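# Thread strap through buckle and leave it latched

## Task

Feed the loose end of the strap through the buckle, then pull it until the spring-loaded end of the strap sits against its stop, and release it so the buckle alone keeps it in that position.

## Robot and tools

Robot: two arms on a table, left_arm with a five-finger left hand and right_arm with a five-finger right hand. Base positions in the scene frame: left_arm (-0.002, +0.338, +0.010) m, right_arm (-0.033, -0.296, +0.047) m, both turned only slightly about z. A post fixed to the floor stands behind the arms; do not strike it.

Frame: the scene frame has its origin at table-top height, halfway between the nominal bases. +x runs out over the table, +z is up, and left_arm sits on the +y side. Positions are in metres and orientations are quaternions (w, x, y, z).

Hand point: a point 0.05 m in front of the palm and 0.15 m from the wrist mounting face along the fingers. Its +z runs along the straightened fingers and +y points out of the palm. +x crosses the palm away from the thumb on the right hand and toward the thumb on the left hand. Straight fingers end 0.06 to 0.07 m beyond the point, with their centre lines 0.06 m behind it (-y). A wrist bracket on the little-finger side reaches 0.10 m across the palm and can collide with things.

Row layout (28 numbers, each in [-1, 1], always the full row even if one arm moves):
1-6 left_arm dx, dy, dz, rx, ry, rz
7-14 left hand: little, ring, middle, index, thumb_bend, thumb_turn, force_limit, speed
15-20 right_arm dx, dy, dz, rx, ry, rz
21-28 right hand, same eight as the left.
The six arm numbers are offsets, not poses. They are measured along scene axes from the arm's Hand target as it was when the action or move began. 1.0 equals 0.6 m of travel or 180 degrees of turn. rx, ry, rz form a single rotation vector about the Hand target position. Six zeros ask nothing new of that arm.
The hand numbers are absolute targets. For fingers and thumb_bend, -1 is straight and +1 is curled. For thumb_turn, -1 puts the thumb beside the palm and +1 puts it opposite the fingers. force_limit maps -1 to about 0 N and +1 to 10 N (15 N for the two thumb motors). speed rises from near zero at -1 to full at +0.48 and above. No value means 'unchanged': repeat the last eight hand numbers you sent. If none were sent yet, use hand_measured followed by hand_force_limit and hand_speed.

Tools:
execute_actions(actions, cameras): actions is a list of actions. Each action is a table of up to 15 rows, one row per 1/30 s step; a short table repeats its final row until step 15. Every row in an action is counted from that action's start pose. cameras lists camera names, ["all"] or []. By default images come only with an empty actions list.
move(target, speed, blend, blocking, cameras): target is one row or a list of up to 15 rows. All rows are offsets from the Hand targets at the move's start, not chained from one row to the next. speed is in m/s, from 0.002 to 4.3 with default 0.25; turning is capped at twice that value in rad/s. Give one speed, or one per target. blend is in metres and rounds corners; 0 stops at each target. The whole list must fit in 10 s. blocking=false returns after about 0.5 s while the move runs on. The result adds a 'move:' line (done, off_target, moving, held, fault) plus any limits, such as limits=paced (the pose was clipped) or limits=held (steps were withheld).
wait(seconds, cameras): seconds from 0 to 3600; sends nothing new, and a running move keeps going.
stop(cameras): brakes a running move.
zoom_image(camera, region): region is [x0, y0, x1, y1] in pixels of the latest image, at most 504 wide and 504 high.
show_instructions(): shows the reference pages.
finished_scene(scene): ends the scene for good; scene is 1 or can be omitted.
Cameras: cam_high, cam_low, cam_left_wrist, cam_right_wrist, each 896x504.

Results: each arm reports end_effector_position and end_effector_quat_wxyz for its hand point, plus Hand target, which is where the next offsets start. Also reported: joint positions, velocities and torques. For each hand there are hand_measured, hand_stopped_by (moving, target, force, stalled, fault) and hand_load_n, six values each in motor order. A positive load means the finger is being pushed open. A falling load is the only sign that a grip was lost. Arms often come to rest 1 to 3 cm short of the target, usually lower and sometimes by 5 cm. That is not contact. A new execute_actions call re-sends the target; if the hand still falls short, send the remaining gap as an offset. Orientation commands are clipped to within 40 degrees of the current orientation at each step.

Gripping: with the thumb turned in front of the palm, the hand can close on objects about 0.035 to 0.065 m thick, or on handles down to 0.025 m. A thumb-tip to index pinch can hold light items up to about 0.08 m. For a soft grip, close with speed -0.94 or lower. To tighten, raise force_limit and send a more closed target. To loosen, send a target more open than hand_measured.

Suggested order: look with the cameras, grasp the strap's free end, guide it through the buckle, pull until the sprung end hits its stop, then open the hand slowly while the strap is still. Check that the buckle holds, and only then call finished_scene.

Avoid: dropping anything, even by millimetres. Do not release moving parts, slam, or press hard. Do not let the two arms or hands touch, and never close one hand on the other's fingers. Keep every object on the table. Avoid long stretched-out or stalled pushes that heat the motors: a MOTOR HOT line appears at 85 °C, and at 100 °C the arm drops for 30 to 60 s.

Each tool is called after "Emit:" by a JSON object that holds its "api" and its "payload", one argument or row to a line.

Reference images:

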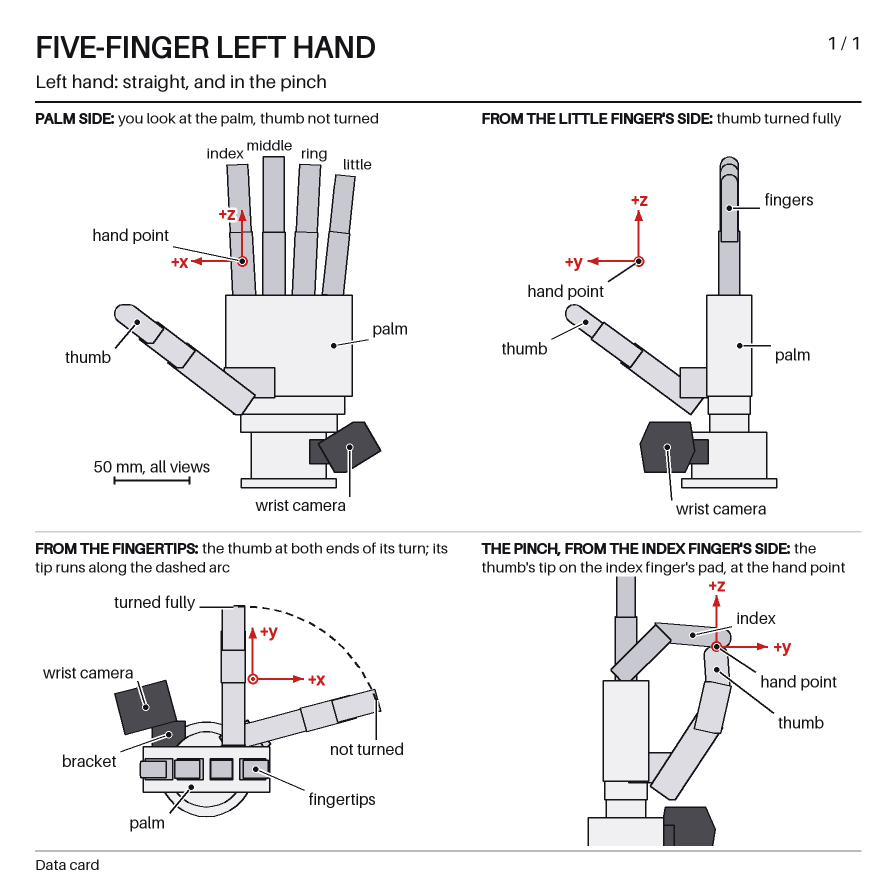

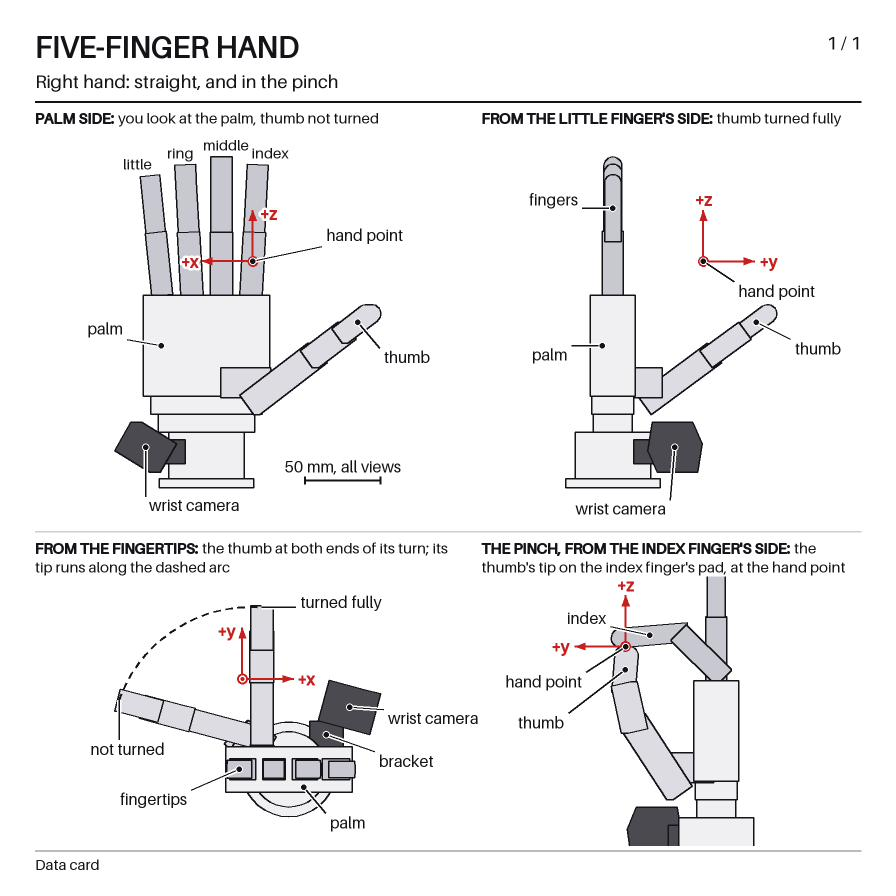

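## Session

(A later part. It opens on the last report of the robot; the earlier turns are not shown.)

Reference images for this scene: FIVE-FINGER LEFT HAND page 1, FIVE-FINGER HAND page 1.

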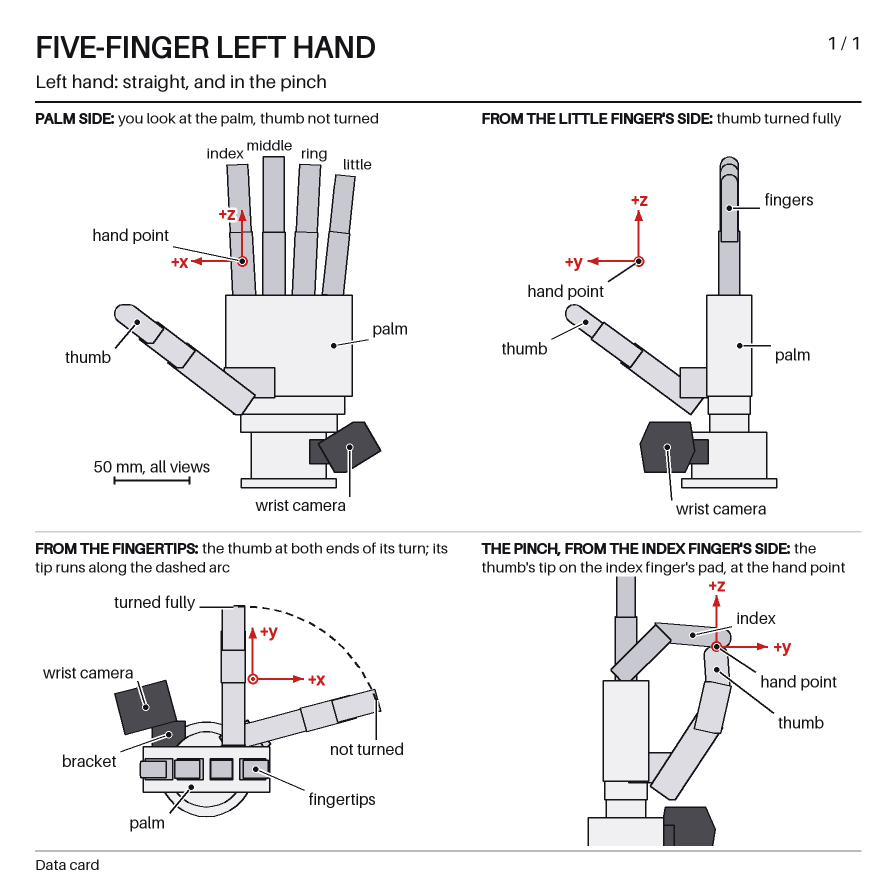

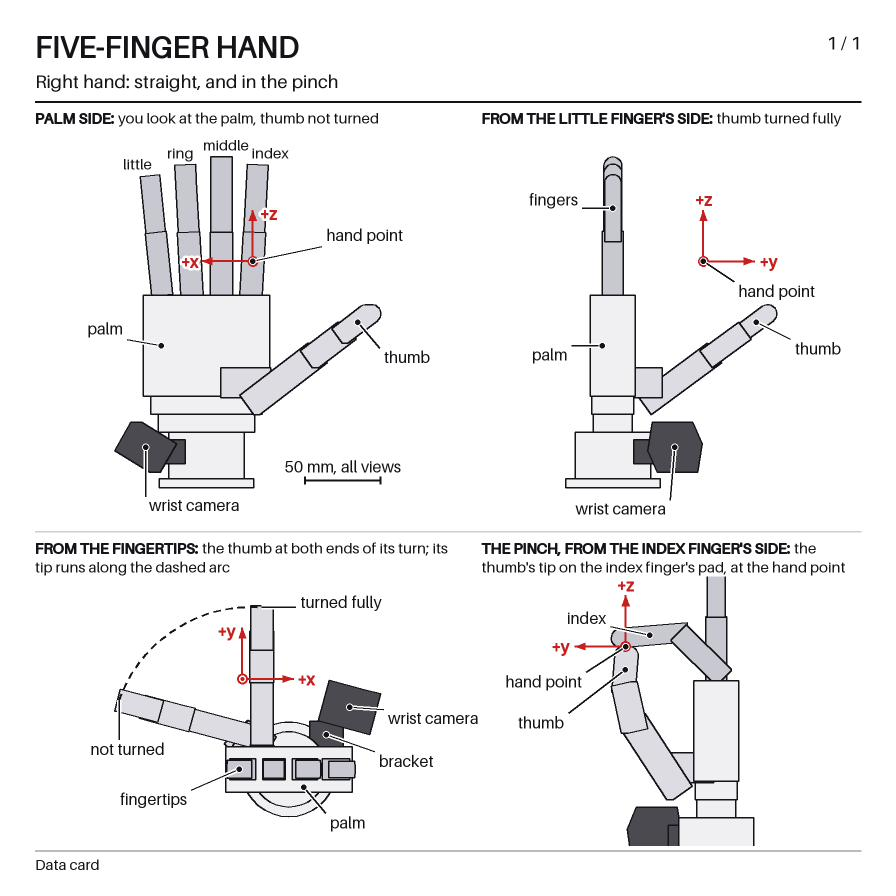

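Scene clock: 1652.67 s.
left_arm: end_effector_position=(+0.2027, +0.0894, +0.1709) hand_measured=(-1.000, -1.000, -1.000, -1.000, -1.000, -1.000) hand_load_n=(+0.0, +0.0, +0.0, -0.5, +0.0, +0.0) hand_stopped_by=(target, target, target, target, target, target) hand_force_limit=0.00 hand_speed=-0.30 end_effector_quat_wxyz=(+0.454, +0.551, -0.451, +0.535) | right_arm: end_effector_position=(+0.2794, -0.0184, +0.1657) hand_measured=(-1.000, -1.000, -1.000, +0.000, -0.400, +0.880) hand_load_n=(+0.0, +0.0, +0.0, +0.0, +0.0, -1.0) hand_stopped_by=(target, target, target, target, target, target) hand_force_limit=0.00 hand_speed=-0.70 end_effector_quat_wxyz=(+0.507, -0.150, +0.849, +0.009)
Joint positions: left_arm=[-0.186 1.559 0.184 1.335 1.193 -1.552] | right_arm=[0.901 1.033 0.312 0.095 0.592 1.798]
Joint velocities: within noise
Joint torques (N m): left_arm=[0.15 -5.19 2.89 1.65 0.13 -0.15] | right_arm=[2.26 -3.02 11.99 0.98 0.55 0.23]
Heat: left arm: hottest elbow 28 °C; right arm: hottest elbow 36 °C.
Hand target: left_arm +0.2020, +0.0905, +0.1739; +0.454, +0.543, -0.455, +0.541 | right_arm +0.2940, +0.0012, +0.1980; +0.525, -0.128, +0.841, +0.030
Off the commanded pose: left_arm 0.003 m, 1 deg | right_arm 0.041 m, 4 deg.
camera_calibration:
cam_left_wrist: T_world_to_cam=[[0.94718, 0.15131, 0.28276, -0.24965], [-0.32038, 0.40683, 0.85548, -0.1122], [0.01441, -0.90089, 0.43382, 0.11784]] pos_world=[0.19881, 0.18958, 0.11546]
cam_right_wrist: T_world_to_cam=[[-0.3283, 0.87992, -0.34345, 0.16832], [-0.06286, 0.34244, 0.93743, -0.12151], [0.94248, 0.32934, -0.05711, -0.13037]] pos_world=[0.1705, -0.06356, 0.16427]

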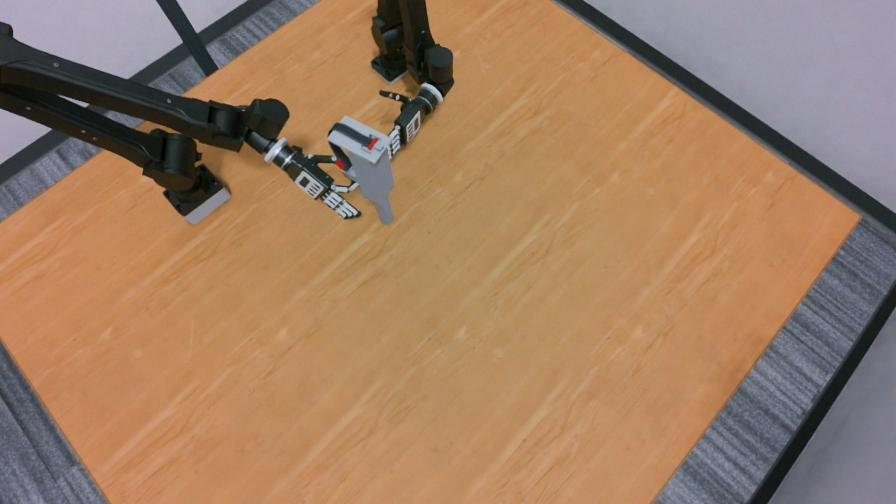

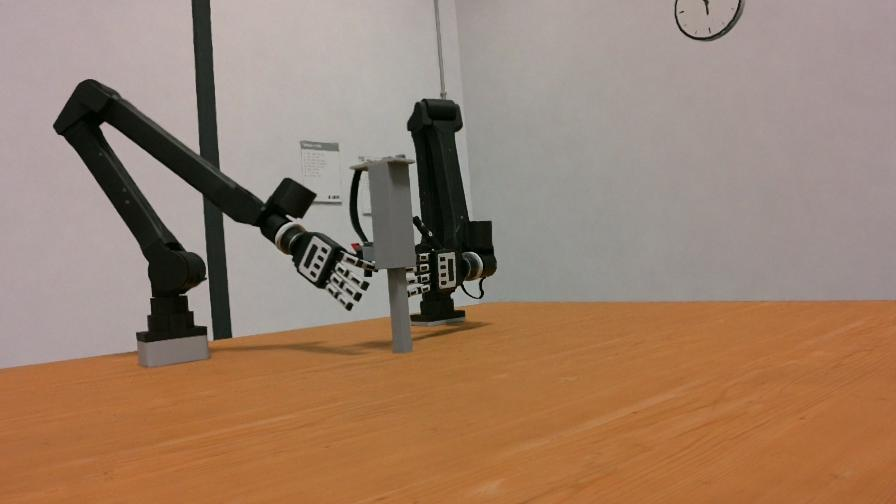

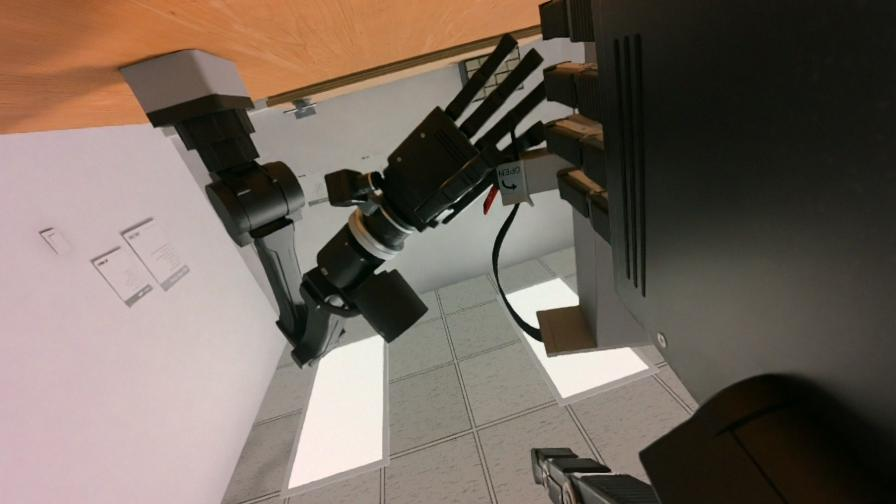

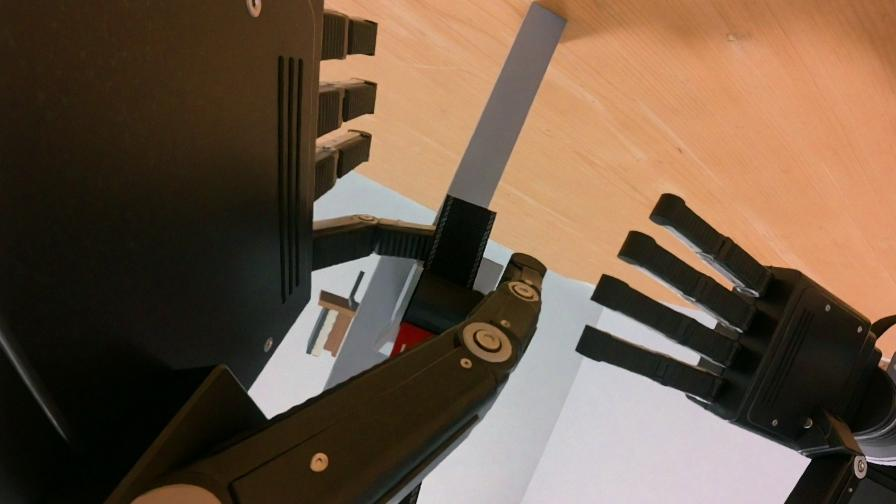

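Emit:
{"api": "move", "payload": {
  "target": [0,0,0,0,0,0,-1,-1,-1,-1,-1,-1,0,-0.3,-0.0117,-0.0028,-0.005,0,0,0,-1,-1,-1,0.0,-0.4,0.88,0,-0.7],
  "speed": 0.03,
  "cameras": ["cam_left_wrist","cam_right_wrist"]
}}

Emit:
{"api": "zoom_image", "payload": {
  "camera": "cam_left_wrist",
  "region": [430, 60, 590, 220]
}}

Scene clock: 1661.17 s.
left_arm: end_effector_position=(+0.2027, +0.0894, +0.1709) hand_measured=(-1.000, -1.000, -1.000, -1.000, -1.000, -1.000) hand_load_n=(+0.0, +0.0, +0.0, +0.0, +0.0, +0.0) hand_stopped_by=(target, target, target, target, target, target) hand_force_limit=0.00 hand_speed=-0.30 end_effector_quat_wxyz=(+0.454, +0.551, -0.451, +0.535) | right_arm: end_effector_position=(+0.2788, -0.0182, +0.1662) hand_measured=(-1.000, -1.000, -1.000, +0.000, -0.400, +0.880) hand_load_n=(+0.0, +0.0, +0.0, +0.5, +0.0, -1.0) hand_stopped_by=(target, target, target, target, target, target) hand_force_limit=0.00 hand_speed=-0.70 end_effector_quat_wxyz=(+0.508, -0.147, +0.849, +0.008)
Joint positions: left_arm=[-0.186 1.559 0.184 1.335 1.193 -1.552] | right_arm=[0.908 1.033 0.312 0.094 0.604 1.806]
Joint torques (N m): left_arm=[0.09 -5.25 2.89 1.65 0.13 -0.14] | right_arm=[2.37 -3.72 10.93 1.02 0.6 0.26]
Heat: left arm: hottest elbow 27 °C; right arm: hottest elbow 36 °C.
Hand target: left_arm +0.2020, +0.0905, +0.1739; +0.454, +0.543, -0.455, +0.541 | right_arm +0.2870, -0.0004, +0.1950; +0.525, -0.128, +0.841, +0.030
Off the commanded pose: left_arm 0.003 m, 1 deg | right_arm 0.035 m, 4 deg.
move: off_target (right_arm)
cam_left_wrist: T_world_to_cam=[[0.94718, 0.15131, 0.28276, -0.24965], [-0.32038, 0.40683, 0.85548, -0.1122], [0.01441, -0.90089, 0.43382, 0.11784]] pos_world=[0.19881, 0.18958, 0.11546]
cam_right_wrist: T_world_to_cam=[[-0.32186, 0.88217, -0.34378, 0.16647], [-0.064, 0.342, 0.93752, -0.12177], [0.94462, 0.32376, -0.05361, -0.13117]] pos_world=[0.1697, -0.06274, 0.16436]

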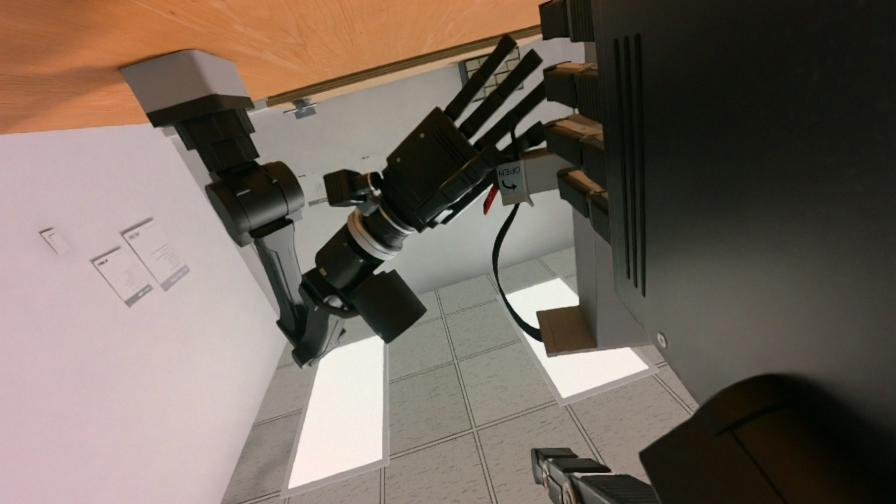

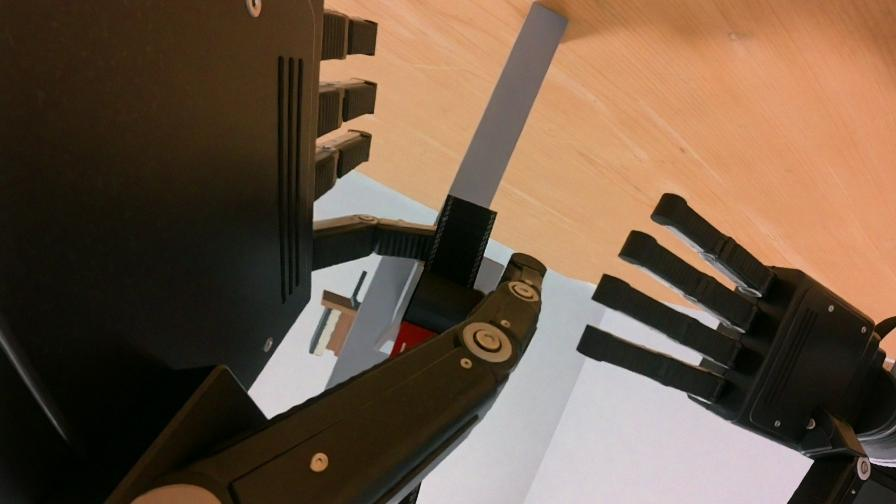

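Scaled by 3.150.

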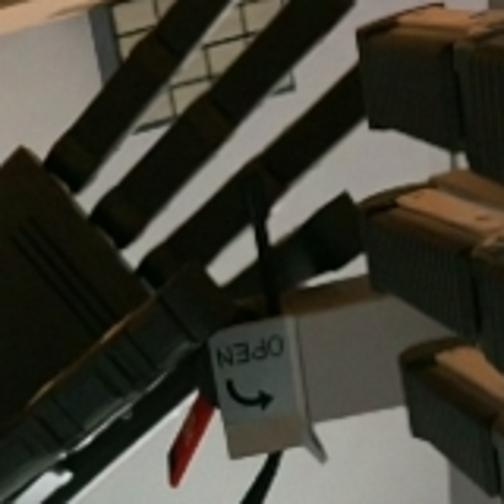

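Emit:
{"api": "move", "payload": {
  "target": [0,0,0,0,0,0,-1,-1,-1,-1,-1,-1,0,-0.3,-0.0117,-0.0028,-0.012,0,0,0,-1,-1,-1,0.0,-0.4,0.88,0,-0.7],
  "speed": 0.03,
  "cameras": ["cam_left_wrist"]
}}

Emit:
{"api": "zoom_image", "payload": {
  "camera": "cam_left_wrist",
  "region": [430, 60, 590, 220]
}}

Scene clock: 1665.93 s.
left_arm: end_effector_position=(+0.2027, +0.0894, +0.1709) hand_measured=(-1.000, -1.000, -1.000, -1.000, -1.000, -1.000) hand_load_n=(+0.0, +0.0, +0.0, +0.0, +0.0, +0.0) hand_stopped_by=(target, target, target, target, target, target) hand_force_limit=0.00 hand_speed=-0.30 end_effector_quat_wxyz=(+0.454, +0.551, -0.451, +0.535) | right_arm: end_effector_position=(+0.2782, -0.0181, +0.1667) hand_measured=(-1.000, -1.000, -1.000, +0.000, -0.400, +0.880) hand_load_n=(+0.0, +0.0, +0.0, +1.5, -0.5, -0.5) hand_stopped_by=(target, target, target, target, target, target) hand_force_limit=0.00 hand_speed=-0.70 end_effector_quat_wxyz=(+0.511, -0.142, +0.848, +0.005)
Joint positions: left_arm=[-0.186 1.559 0.184 1.335 1.193 -1.552] | right_arm=[0.92 1.036 0.312 0.094 0.626 1.819]
Joint torques (N m): left_arm=[0.03 -5.19 2.91 1.65 0.12 -0.14] | right_arm=[2.84 -3.6 9.37 1.66 0.41 0.24]
Heat: left arm: hottest elbow 27 °C; right arm: hottest elbow 36 °C.
Hand target: left_arm +0.2020, +0.0905, +0.1739; +0.454, +0.543, -0.455, +0.541 | right_arm +0.2800, -0.0021, +0.1878; +0.525, -0.128, +0.841, +0.030
Off the commanded pose: left_arm 0.003 m, 1 deg | right_arm 0.027 m, 4 deg.
move: off_target (right_arm)
cam_left_wrist: T_world_to_cam=[[0.94718, 0.15131, 0.28276, -0.24965], [-0.32038, 0.40683, 0.85548, -0.1122], [0.01441, -0.90089, 0.43382, 0.11784]] pos_world=[0.19881, 0.18958, 0.11546]

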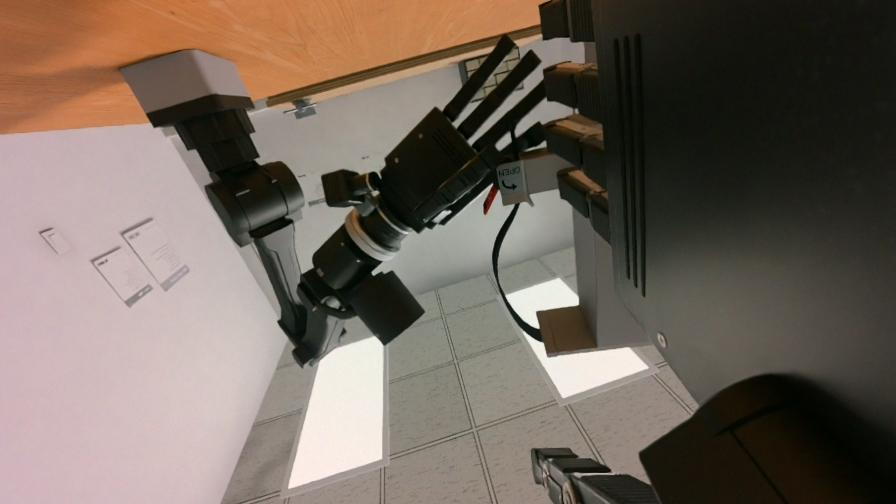

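Scaled by 3.150.

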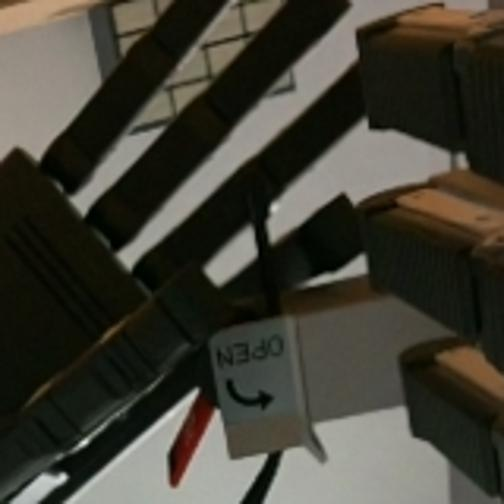

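Emit:
{"api": "move", "payload": {
  "target": [0,0,0,0,0,0,-1,-1,-1,-1,-1,-1,0,-0.3,0,0,-0.006,0,0,0,-1,-1,-1,0.0,0.0,0.88,-0.5,-0.85],
  "speed": 0.03,
  "cameras": ["cam_left_wrist","cam_right_wrist"]
}}

Emit:
{"api": "zoom_image", "payload": {
  "camera": "cam_left_wrist",
  "region": [430, 60, 590, 220]
}}

Emit:
{"api": "zoom_image", "payload": {
  "camera": "cam_right_wrist",
  "region": [360, 160, 600, 360]
}}

Scene clock: 1674.23 s.
left_arm: end_effector_position=(+0.2027, +0.0894, +0.1709) hand_measured=(-1.000, -1.000, -1.000, -1.000, -1.000, -1.000) hand_load_n=(+0.0, -0.5, +0.5, +0.0, -0.5, +0.0) hand_stopped_by=(target, target, target, target, target, target) hand_force_limit=0.00 hand_speed=-0.30 end_effector_quat_wxyz=(+0.454, +0.551, -0.451, +0.535) | right_arm: end_effector_position=(+0.2772, -0.0168, +0.1654) hand_measured=(-1.000, -1.000, -1.000, +0.000, +0.000, +0.880) hand_load_n=(+0.0, +0.0, +0.0, +0.5, +0.0, +0.0) hand_stopped_by=(target, target, target, target, target, target) hand_force_limit=-0.50 hand_speed=-0.85 end_effector_quat_wxyz=(+0.509, -0.141, +0.849, +0.007)
Joint positions: left_arm=[-0.186 1.559 0.184 1.335 1.193 -1.552] | right_arm=[0.925 1.041 0.312 0.094 0.626 1.827]
Joint torques (N m): left_arm=[0.15 -5.19 2.91 1.68 0.13 -0.15] | right_arm=[2.49 -3.08 8.98 2.32 0.4 0.19]
Heat: left arm: hottest elbow 27 °C; right arm: hottest elbow 36 °C.
Hand target: left_arm +0.2020, +0.0905, +0.1739; +0.454, +0.543, -0.455, +0.541 | right_arm +0.2800, -0.0021, +0.1842; +0.525, -0.128, +0.841, +0.030
Off the commanded pose: left_arm 0.003 m, 1 deg | right_arm 0.024 m, 4 deg.
move: off_target (right_arm)
cam_left_wrist: T_world_to_cam=[[0.94718, 0.15131, 0.28276, -0.24965], [-0.32038, 0.40683, 0.85548, -0.1122], [0.01441, -0.90089, 0.43382, 0.11784]] pos_world=[0.19881, 0.18958, 0.11546]
cam_right_wrist: T_world_to_cam=[[-0.31171, 0.88716, -0.34027, 0.16115], [-0.06194, 0.33838, 0.93897, -0.12235], [0.94816, 0.31376, -0.05053, -0.13177]] pos_world=[0.16759, -0.06022, 0.16306]

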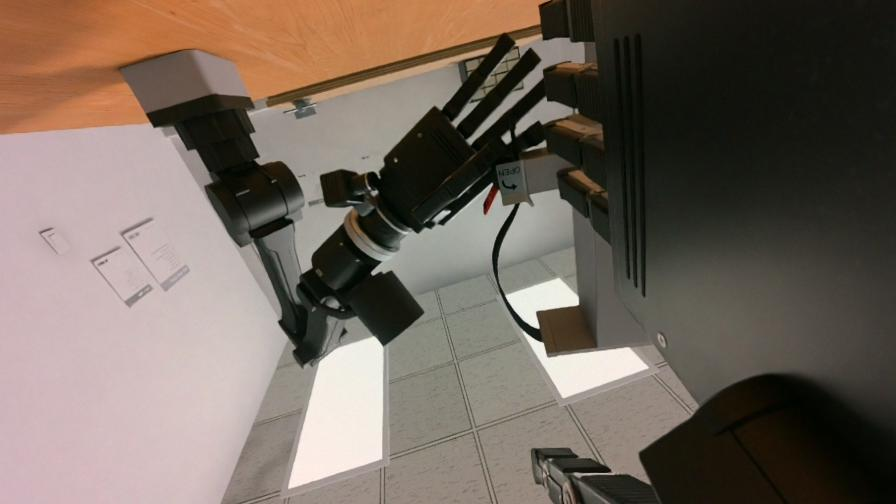

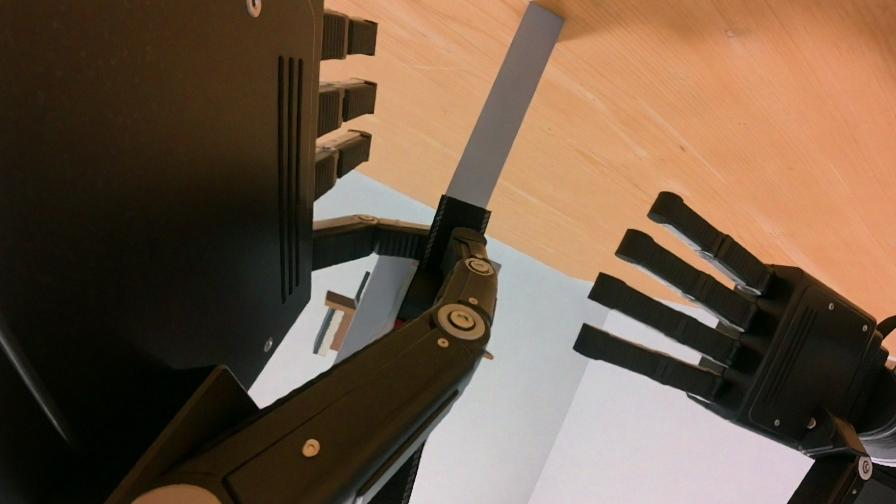

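Scaled by 3.150.

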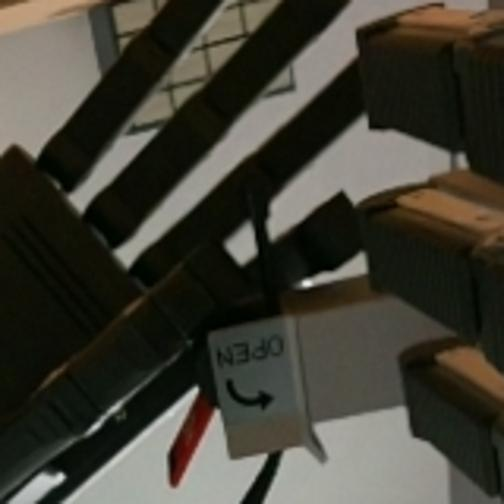

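Scaled by 2.100.

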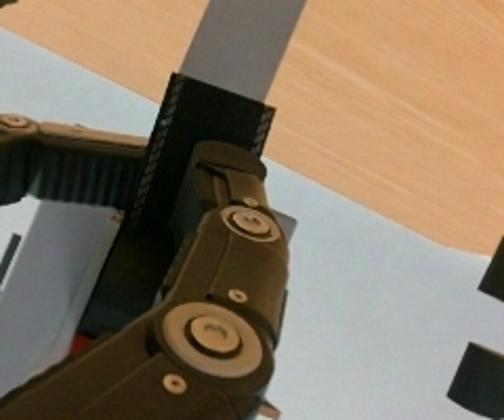

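Emit:
{"api": "move", "payload": {
  "target": [
    [0,0,0,0,0,0,-1,-1,-1,-1,-1,-1,0,-0.3,0,0,0,0,0,0,-1,-1,-1,0.0,0.03,0.88,-0.4,-0.85],
    [0,0,0,0,0,0,-1,-1,-1,-1,-1,-1,0,-0.3,0,0,0,0,0,0,-1,-1,-1,0.45,0.03,0.88,-0.3,-0.88]
  ],
  "speed": 0.03,
  "cameras": ["cam_left_wrist","cam_right_wrist"]
}}

Emit:
{"api": "zoom_image", "payload": {
  "camera": "cam_left_wrist",
  "region": [430, 60, 590, 220]
}}

Emit:
{"api": "zoom_image", "payload": {
  "camera": "cam_right_wrist",
  "region": [360, 160, 600, 360]
}}

Scene clock: 1680.57 s.
left_arm: end_effector_position=(+0.2027, +0.0894, +0.1709) hand_measured=(-1.000, -1.000, -1.000, -1.000, -1.000, -1.000) hand_load_n=(+0.0, +0.0, +0.0, +0.0, +0.0, +0.0) hand_stopped_by=(target, target, target, target, target, target) hand_force_limit=0.00 hand_speed=-0.30 end_effector_quat_wxyz=(+0.454, +0.551, -0.451, +0.535) | right_arm: end_effector_position=(+0.2771, -0.0169, +0.1624) hand_measured=(-1.000, -1.000, -1.000, +0.208, +0.030, +0.880) hand_load_n=(+0.0, +0.0, +0.0, +7.0, +0.5, +0.0) hand_stopped_by=(target, target, target, force, target, target) hand_force_limit=-0.30 hand_speed=-0.88 end_effector_quat_wxyz=(+0.507, -0.143, +0.850, +0.005)
Joint positions: left_arm=[-0.186 1.559 0.184 1.335 1.193 -1.552] | right_arm=[0.925 1.048 0.312 0.094 0.626 1.827]
Joint torques (N m): left_arm=[0.21 -5.13 2.89 1.69 0.12 -0.15] | right_arm=[2.49 -3.72 8.91 2.32 0.39 0.19]
Heat: left arm: hottest elbow 27 °C; right arm: hottest elbow 35 °C.
Hand target: left_arm +0.2020, +0.0905, +0.1739; +0.454, +0.543, -0.455, +0.541 | right_arm +0.2800, -0.0021, +0.1842; +0.525, -0.128, +0.841, +0.030
Off the commanded pose: left_arm 0.003 m, 1 deg | right_arm 0.027 m, 4 deg.
move: done; target 2's new numbers were sent with right_arm's hand 0.024 m and 4 deg from that target
cam_left_wrist: T_world_to_cam=[[0.94718, 0.15131, 0.28276, -0.24965], [-0.32038, 0.40683, 0.85548, -0.1122], [0.01441, -0.90089, 0.43382, 0.11784]] pos_world=[0.19881, 0.18958, 0.11546]
cam_right_wrist: T_world_to_cam=[[-0.31328, 0.88509, -0.3442, 0.16114], [-0.0576, 0.34407, 0.93718, -0.1204], [0.94791, 0.31342, -0.05681, -0.13075]] pos_world=[0.16749, -0.06022, 0.16087]

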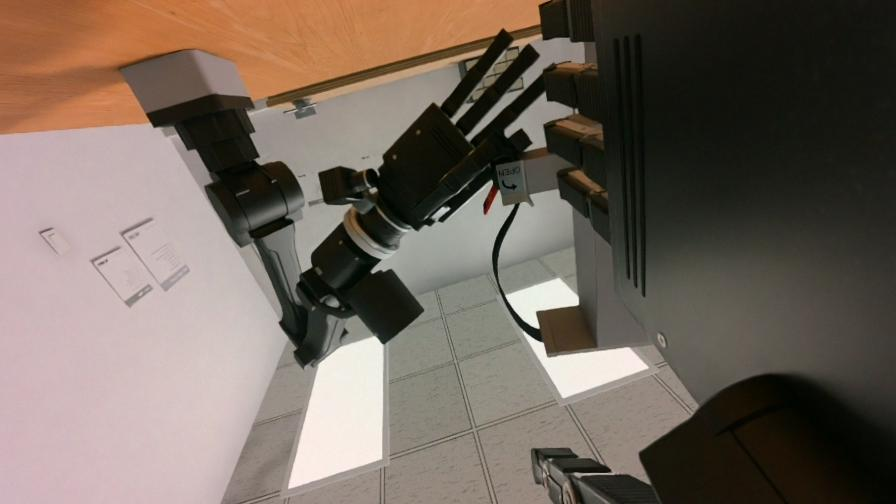

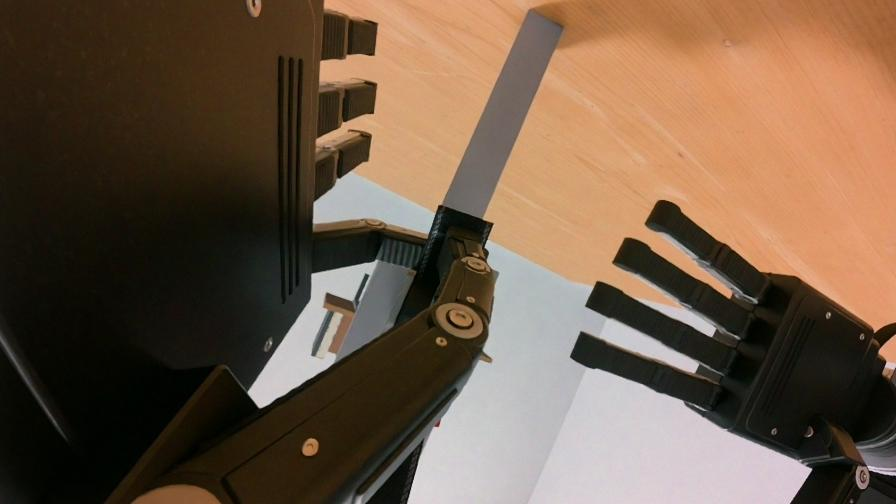

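Scaled by 3.150.

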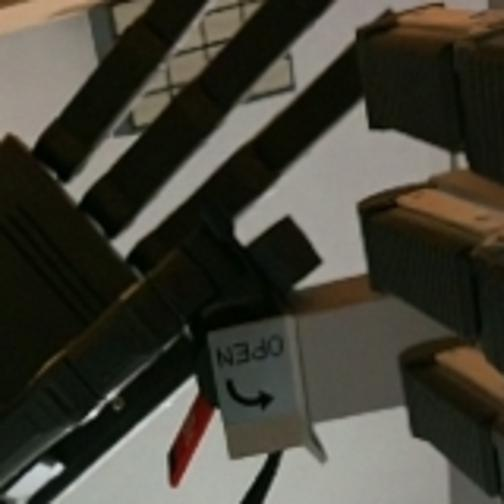

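Scaled by 2.100.

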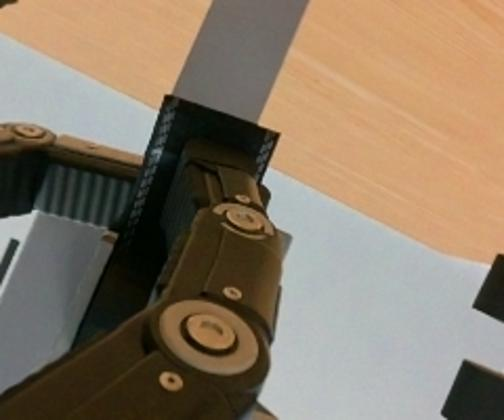

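Emit:
{"api": "move", "payload": {
  "target": [0,0,0,0,0,0,-1,-1,-1,-1,-1,-1,0,-0.3,0.0,0.0,-0.0167,0,0,0,-1,-1,-1,0.46,0.06,0.88,-0.1,-0.88],
  "speed": 0.03,
  "cameras": ["cam_left_wrist","cam_right_wrist"]
}}

Emit:
{"api": "zoom_image", "payload": {
  "camera": "cam_left_wrist",
  "region": [430, 60, 590, 220]
}}

Emit:
{"api": "zoom_image", "payload": {
  "camera": "cam_right_wrist",
  "region": [360, 160, 600, 360]
}}

Scene clock: 1688.07 s.
left_arm: end_effector_position=(+0.2027, +0.0894, +0.1709) hand_measured=(-1.000, -1.000, -1.000, -1.000, -1.000, -1.000) hand_load_n=(+0.0, +0.0, +0.0, +0.0, +0.0, +0.0) hand_stopped_by=(target, target, target, target, target, target) hand_force_limit=0.00 hand_speed=-0.30 end_effector_quat_wxyz=(+0.454, +0.551, -0.451, +0.535) | right_arm: end_effector_position=(+0.2806, -0.0148, +0.1613) hand_measured=(-1.000, -1.000, -1.000, +0.208, +0.058, +0.880) hand_load_n=(+0.0, +0.0, +0.0, +7.5, +4.5, -0.5) hand_stopped_by=(target, target, target, force, target, target) hand_force_limit=-0.10 hand_speed=-0.88 end_effector_quat_wxyz=(+0.512, -0.138, +0.848, +0.005)
Joint positions: left_arm=[-0.186 1.559 0.184 1.335 1.193 -1.552] | right_arm=[0.925 1.076 0.312 0.134 0.633 1.827]
Joint torques (N m): left_arm=[0.09 -5.19 2.89 1.63 0.13 -0.15] | right_arm=[2.49 -3.25 7.72 2.71 0.22 0.18]
Heat: left arm: hottest elbow 27 °C; right arm: hottest elbow 35 °C.
Hand target: left_arm +0.2020, +0.0905, +0.1739; +0.454, +0.543, -0.455, +0.541 | right_arm +0.2800, -0.0021, +0.1742; +0.525, -0.128, +0.841, +0.030
Off the commanded pose: left_arm 0.003 m, 1 deg | right_arm 0.018 m, 4 deg.
move: off_target (right_arm)
cam_left_wrist: T_world_to_cam=[[0.94718, 0.15131, 0.28276, -0.24965], [-0.32038, 0.40683, 0.85548, -0.1122], [0.01441, -0.90089, 0.43382, 0.11784]] pos_world=[0.19881, 0.18958, 0.11546]
cam_right_wrist: T_world_to_cam=[[-0.30406, 0.88935, -0.34147, 0.15705], [-0.06592, 0.33794, 0.93886, -0.118], [0.95037, 0.30798, -0.04413, -0.13765]] pos_world=[0.1708, -0.0574, 0.15834]

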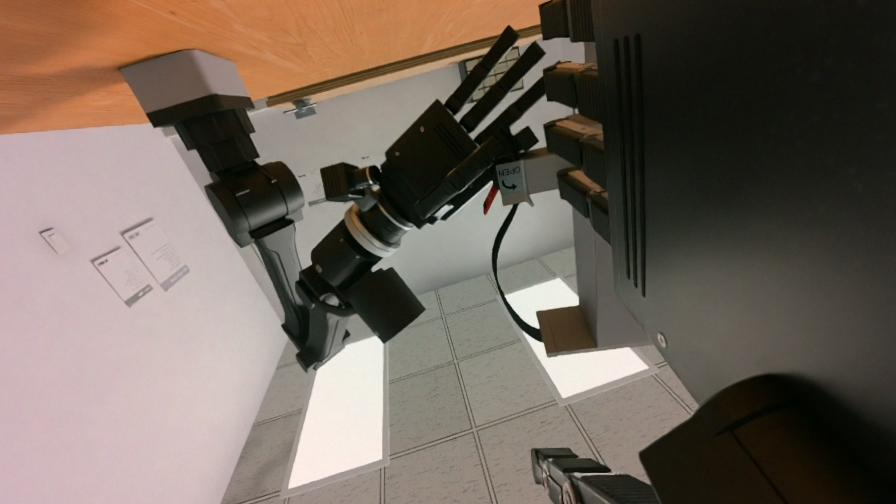

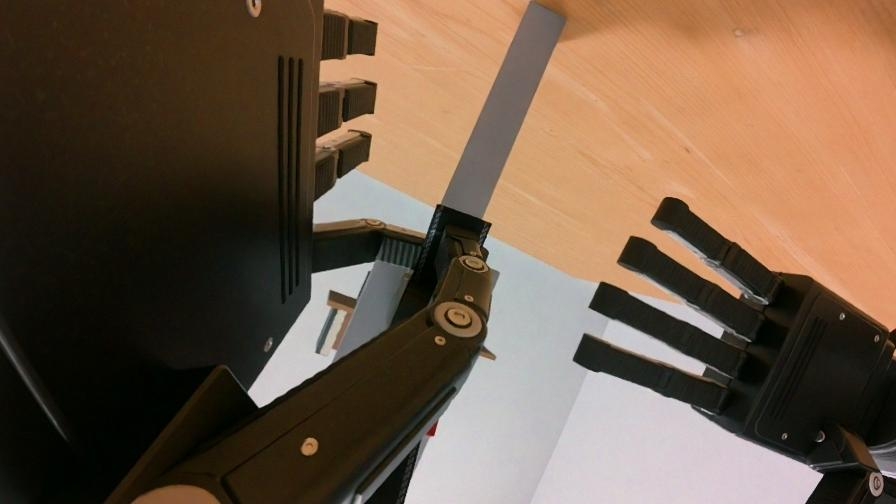

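Scaled by 3.150.

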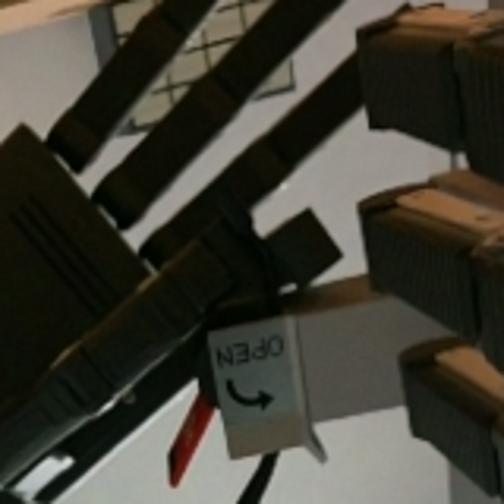

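Scaled by 2.100.

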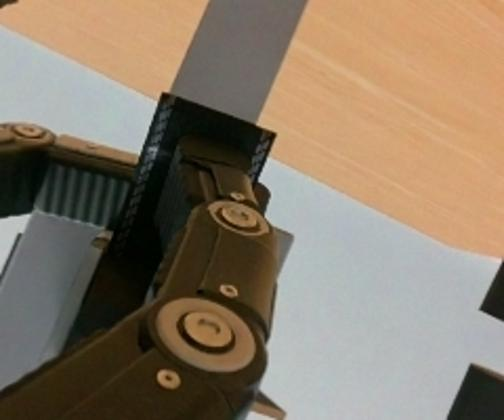

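Emit:
{"api": "move", "payload": {
  "target": [0,0,0,0,0,0,-1,-1,-1,-1,-1,-1,0,-0.3,-0.006,0.0,-0.04,0,0,0,-1,-1,-1,0.46,0.06,0.88,-0.1,-0.88],
  "speed": 0.03,
  "cameras": ["cam_left_wrist","cam_right_wrist"]
}}

Emit:
{"api": "zoom_image", "payload": {
  "camera": "cam_left_wrist",
  "region": [430, 60, 590, 220]
}}

Emit:
{"api": "zoom_image", "payload": {
  "camera": "cam_right_wrist",
  "region": [360, 160, 600, 360]
}}

Scene clock: 1693.07 s.
left_arm: end_effector_position=(+0.2027, +0.0894, +0.1709) hand_measured=(-1.000, -1.000, -1.000, -1.000, -1.000, -1.000) hand_load_n=(+0.0, +0.0, +0.0, +0.5, +0.0, -0.5) hand_stopped_by=(target, target, target, target, target, target) hand_force_limit=0.00 hand_speed=-0.30 end_effector_quat_wxyz=(+0.454, +0.551, -0.451, +0.535) | right_arm: end_effector_position=(+0.2858, -0.0107, +0.1571) hand_measured=(-1.000, -1.000, -1.000, +0.208, +0.058, +0.880) hand_load_n=(+0.0, +0.0, +0.0, +7.5, +2.5, -0.5) hand_stopped_by=(target, target, target, force, target, target) hand_force_limit=-0.10 hand_speed=-0.88 end_effector_quat_wxyz=(+0.529, -0.115, +0.841, +0.020)
Joint positions: left_arm=[-0.186 1.559 0.184 1.335 1.193 -1.552] | right_arm=[0.933 1.154 0.293 0.273 0.653 1.858]
Joint torques (N m): left_arm=[0.15 -5.07 2.91 1.68 0.13 -0.14] | right_arm=[2.78 -2.78 5.89 2.07 0.06 0.07]
Heat: left arm: hottest elbow 27 °C; right arm: hottest elbow 35 °C.
Hand target: left_arm +0.2020, +0.0905, +0.1739; +0.454, +0.543, -0.455, +0.541 | right_arm +0.2764, -0.0021, +0.1502; +0.525, -0.128, +0.841, +0.030
Off the commanded pose: left_arm 0.003 m, 1 deg | right_arm 0.014 m, 2 deg.
move: off_target (right_arm)
cam_left_wrist: T_world_to_cam=[[0.94718, 0.15131, 0.28276, -0.24965], [-0.32038, 0.40683, 0.85548, -0.1122], [0.01441, -0.90089, 0.43382, 0.11784]] pos_world=[0.19881, 0.18958, 0.11546]
cam_right_wrist: T_world_to_cam=[[-0.27372, 0.91325, -0.30174, 0.13888], [-0.08773, 0.2887, 0.95339, -0.11159], [0.9578, 0.28743, 0.0011, -0.15347]] pos_world=[0.17522, -0.0505, 0.14846]

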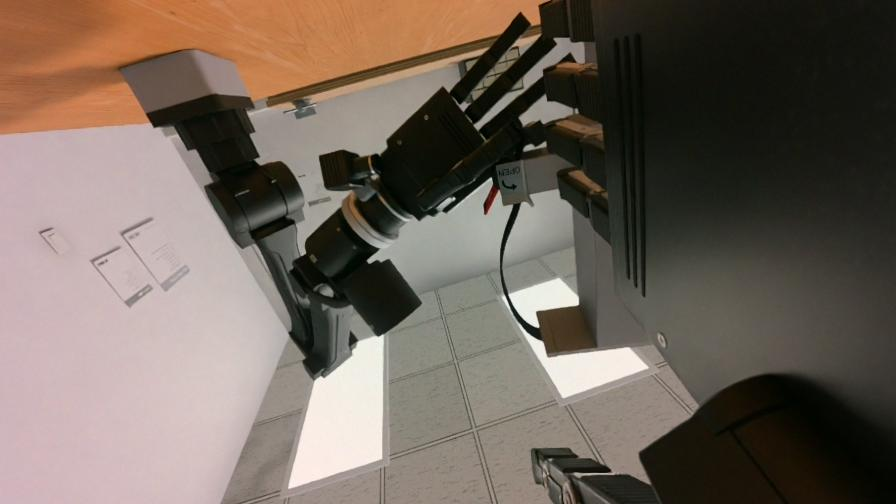

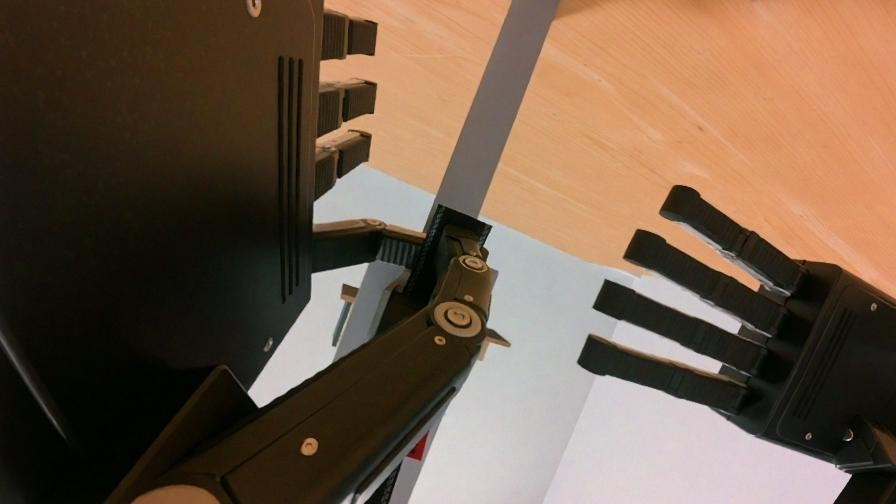

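Scaled by 3.150.

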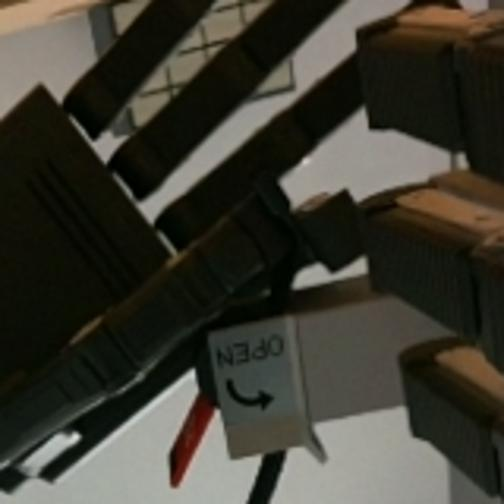

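Scaled by 2.100.

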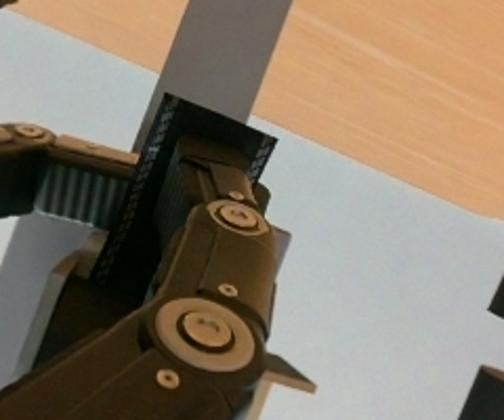

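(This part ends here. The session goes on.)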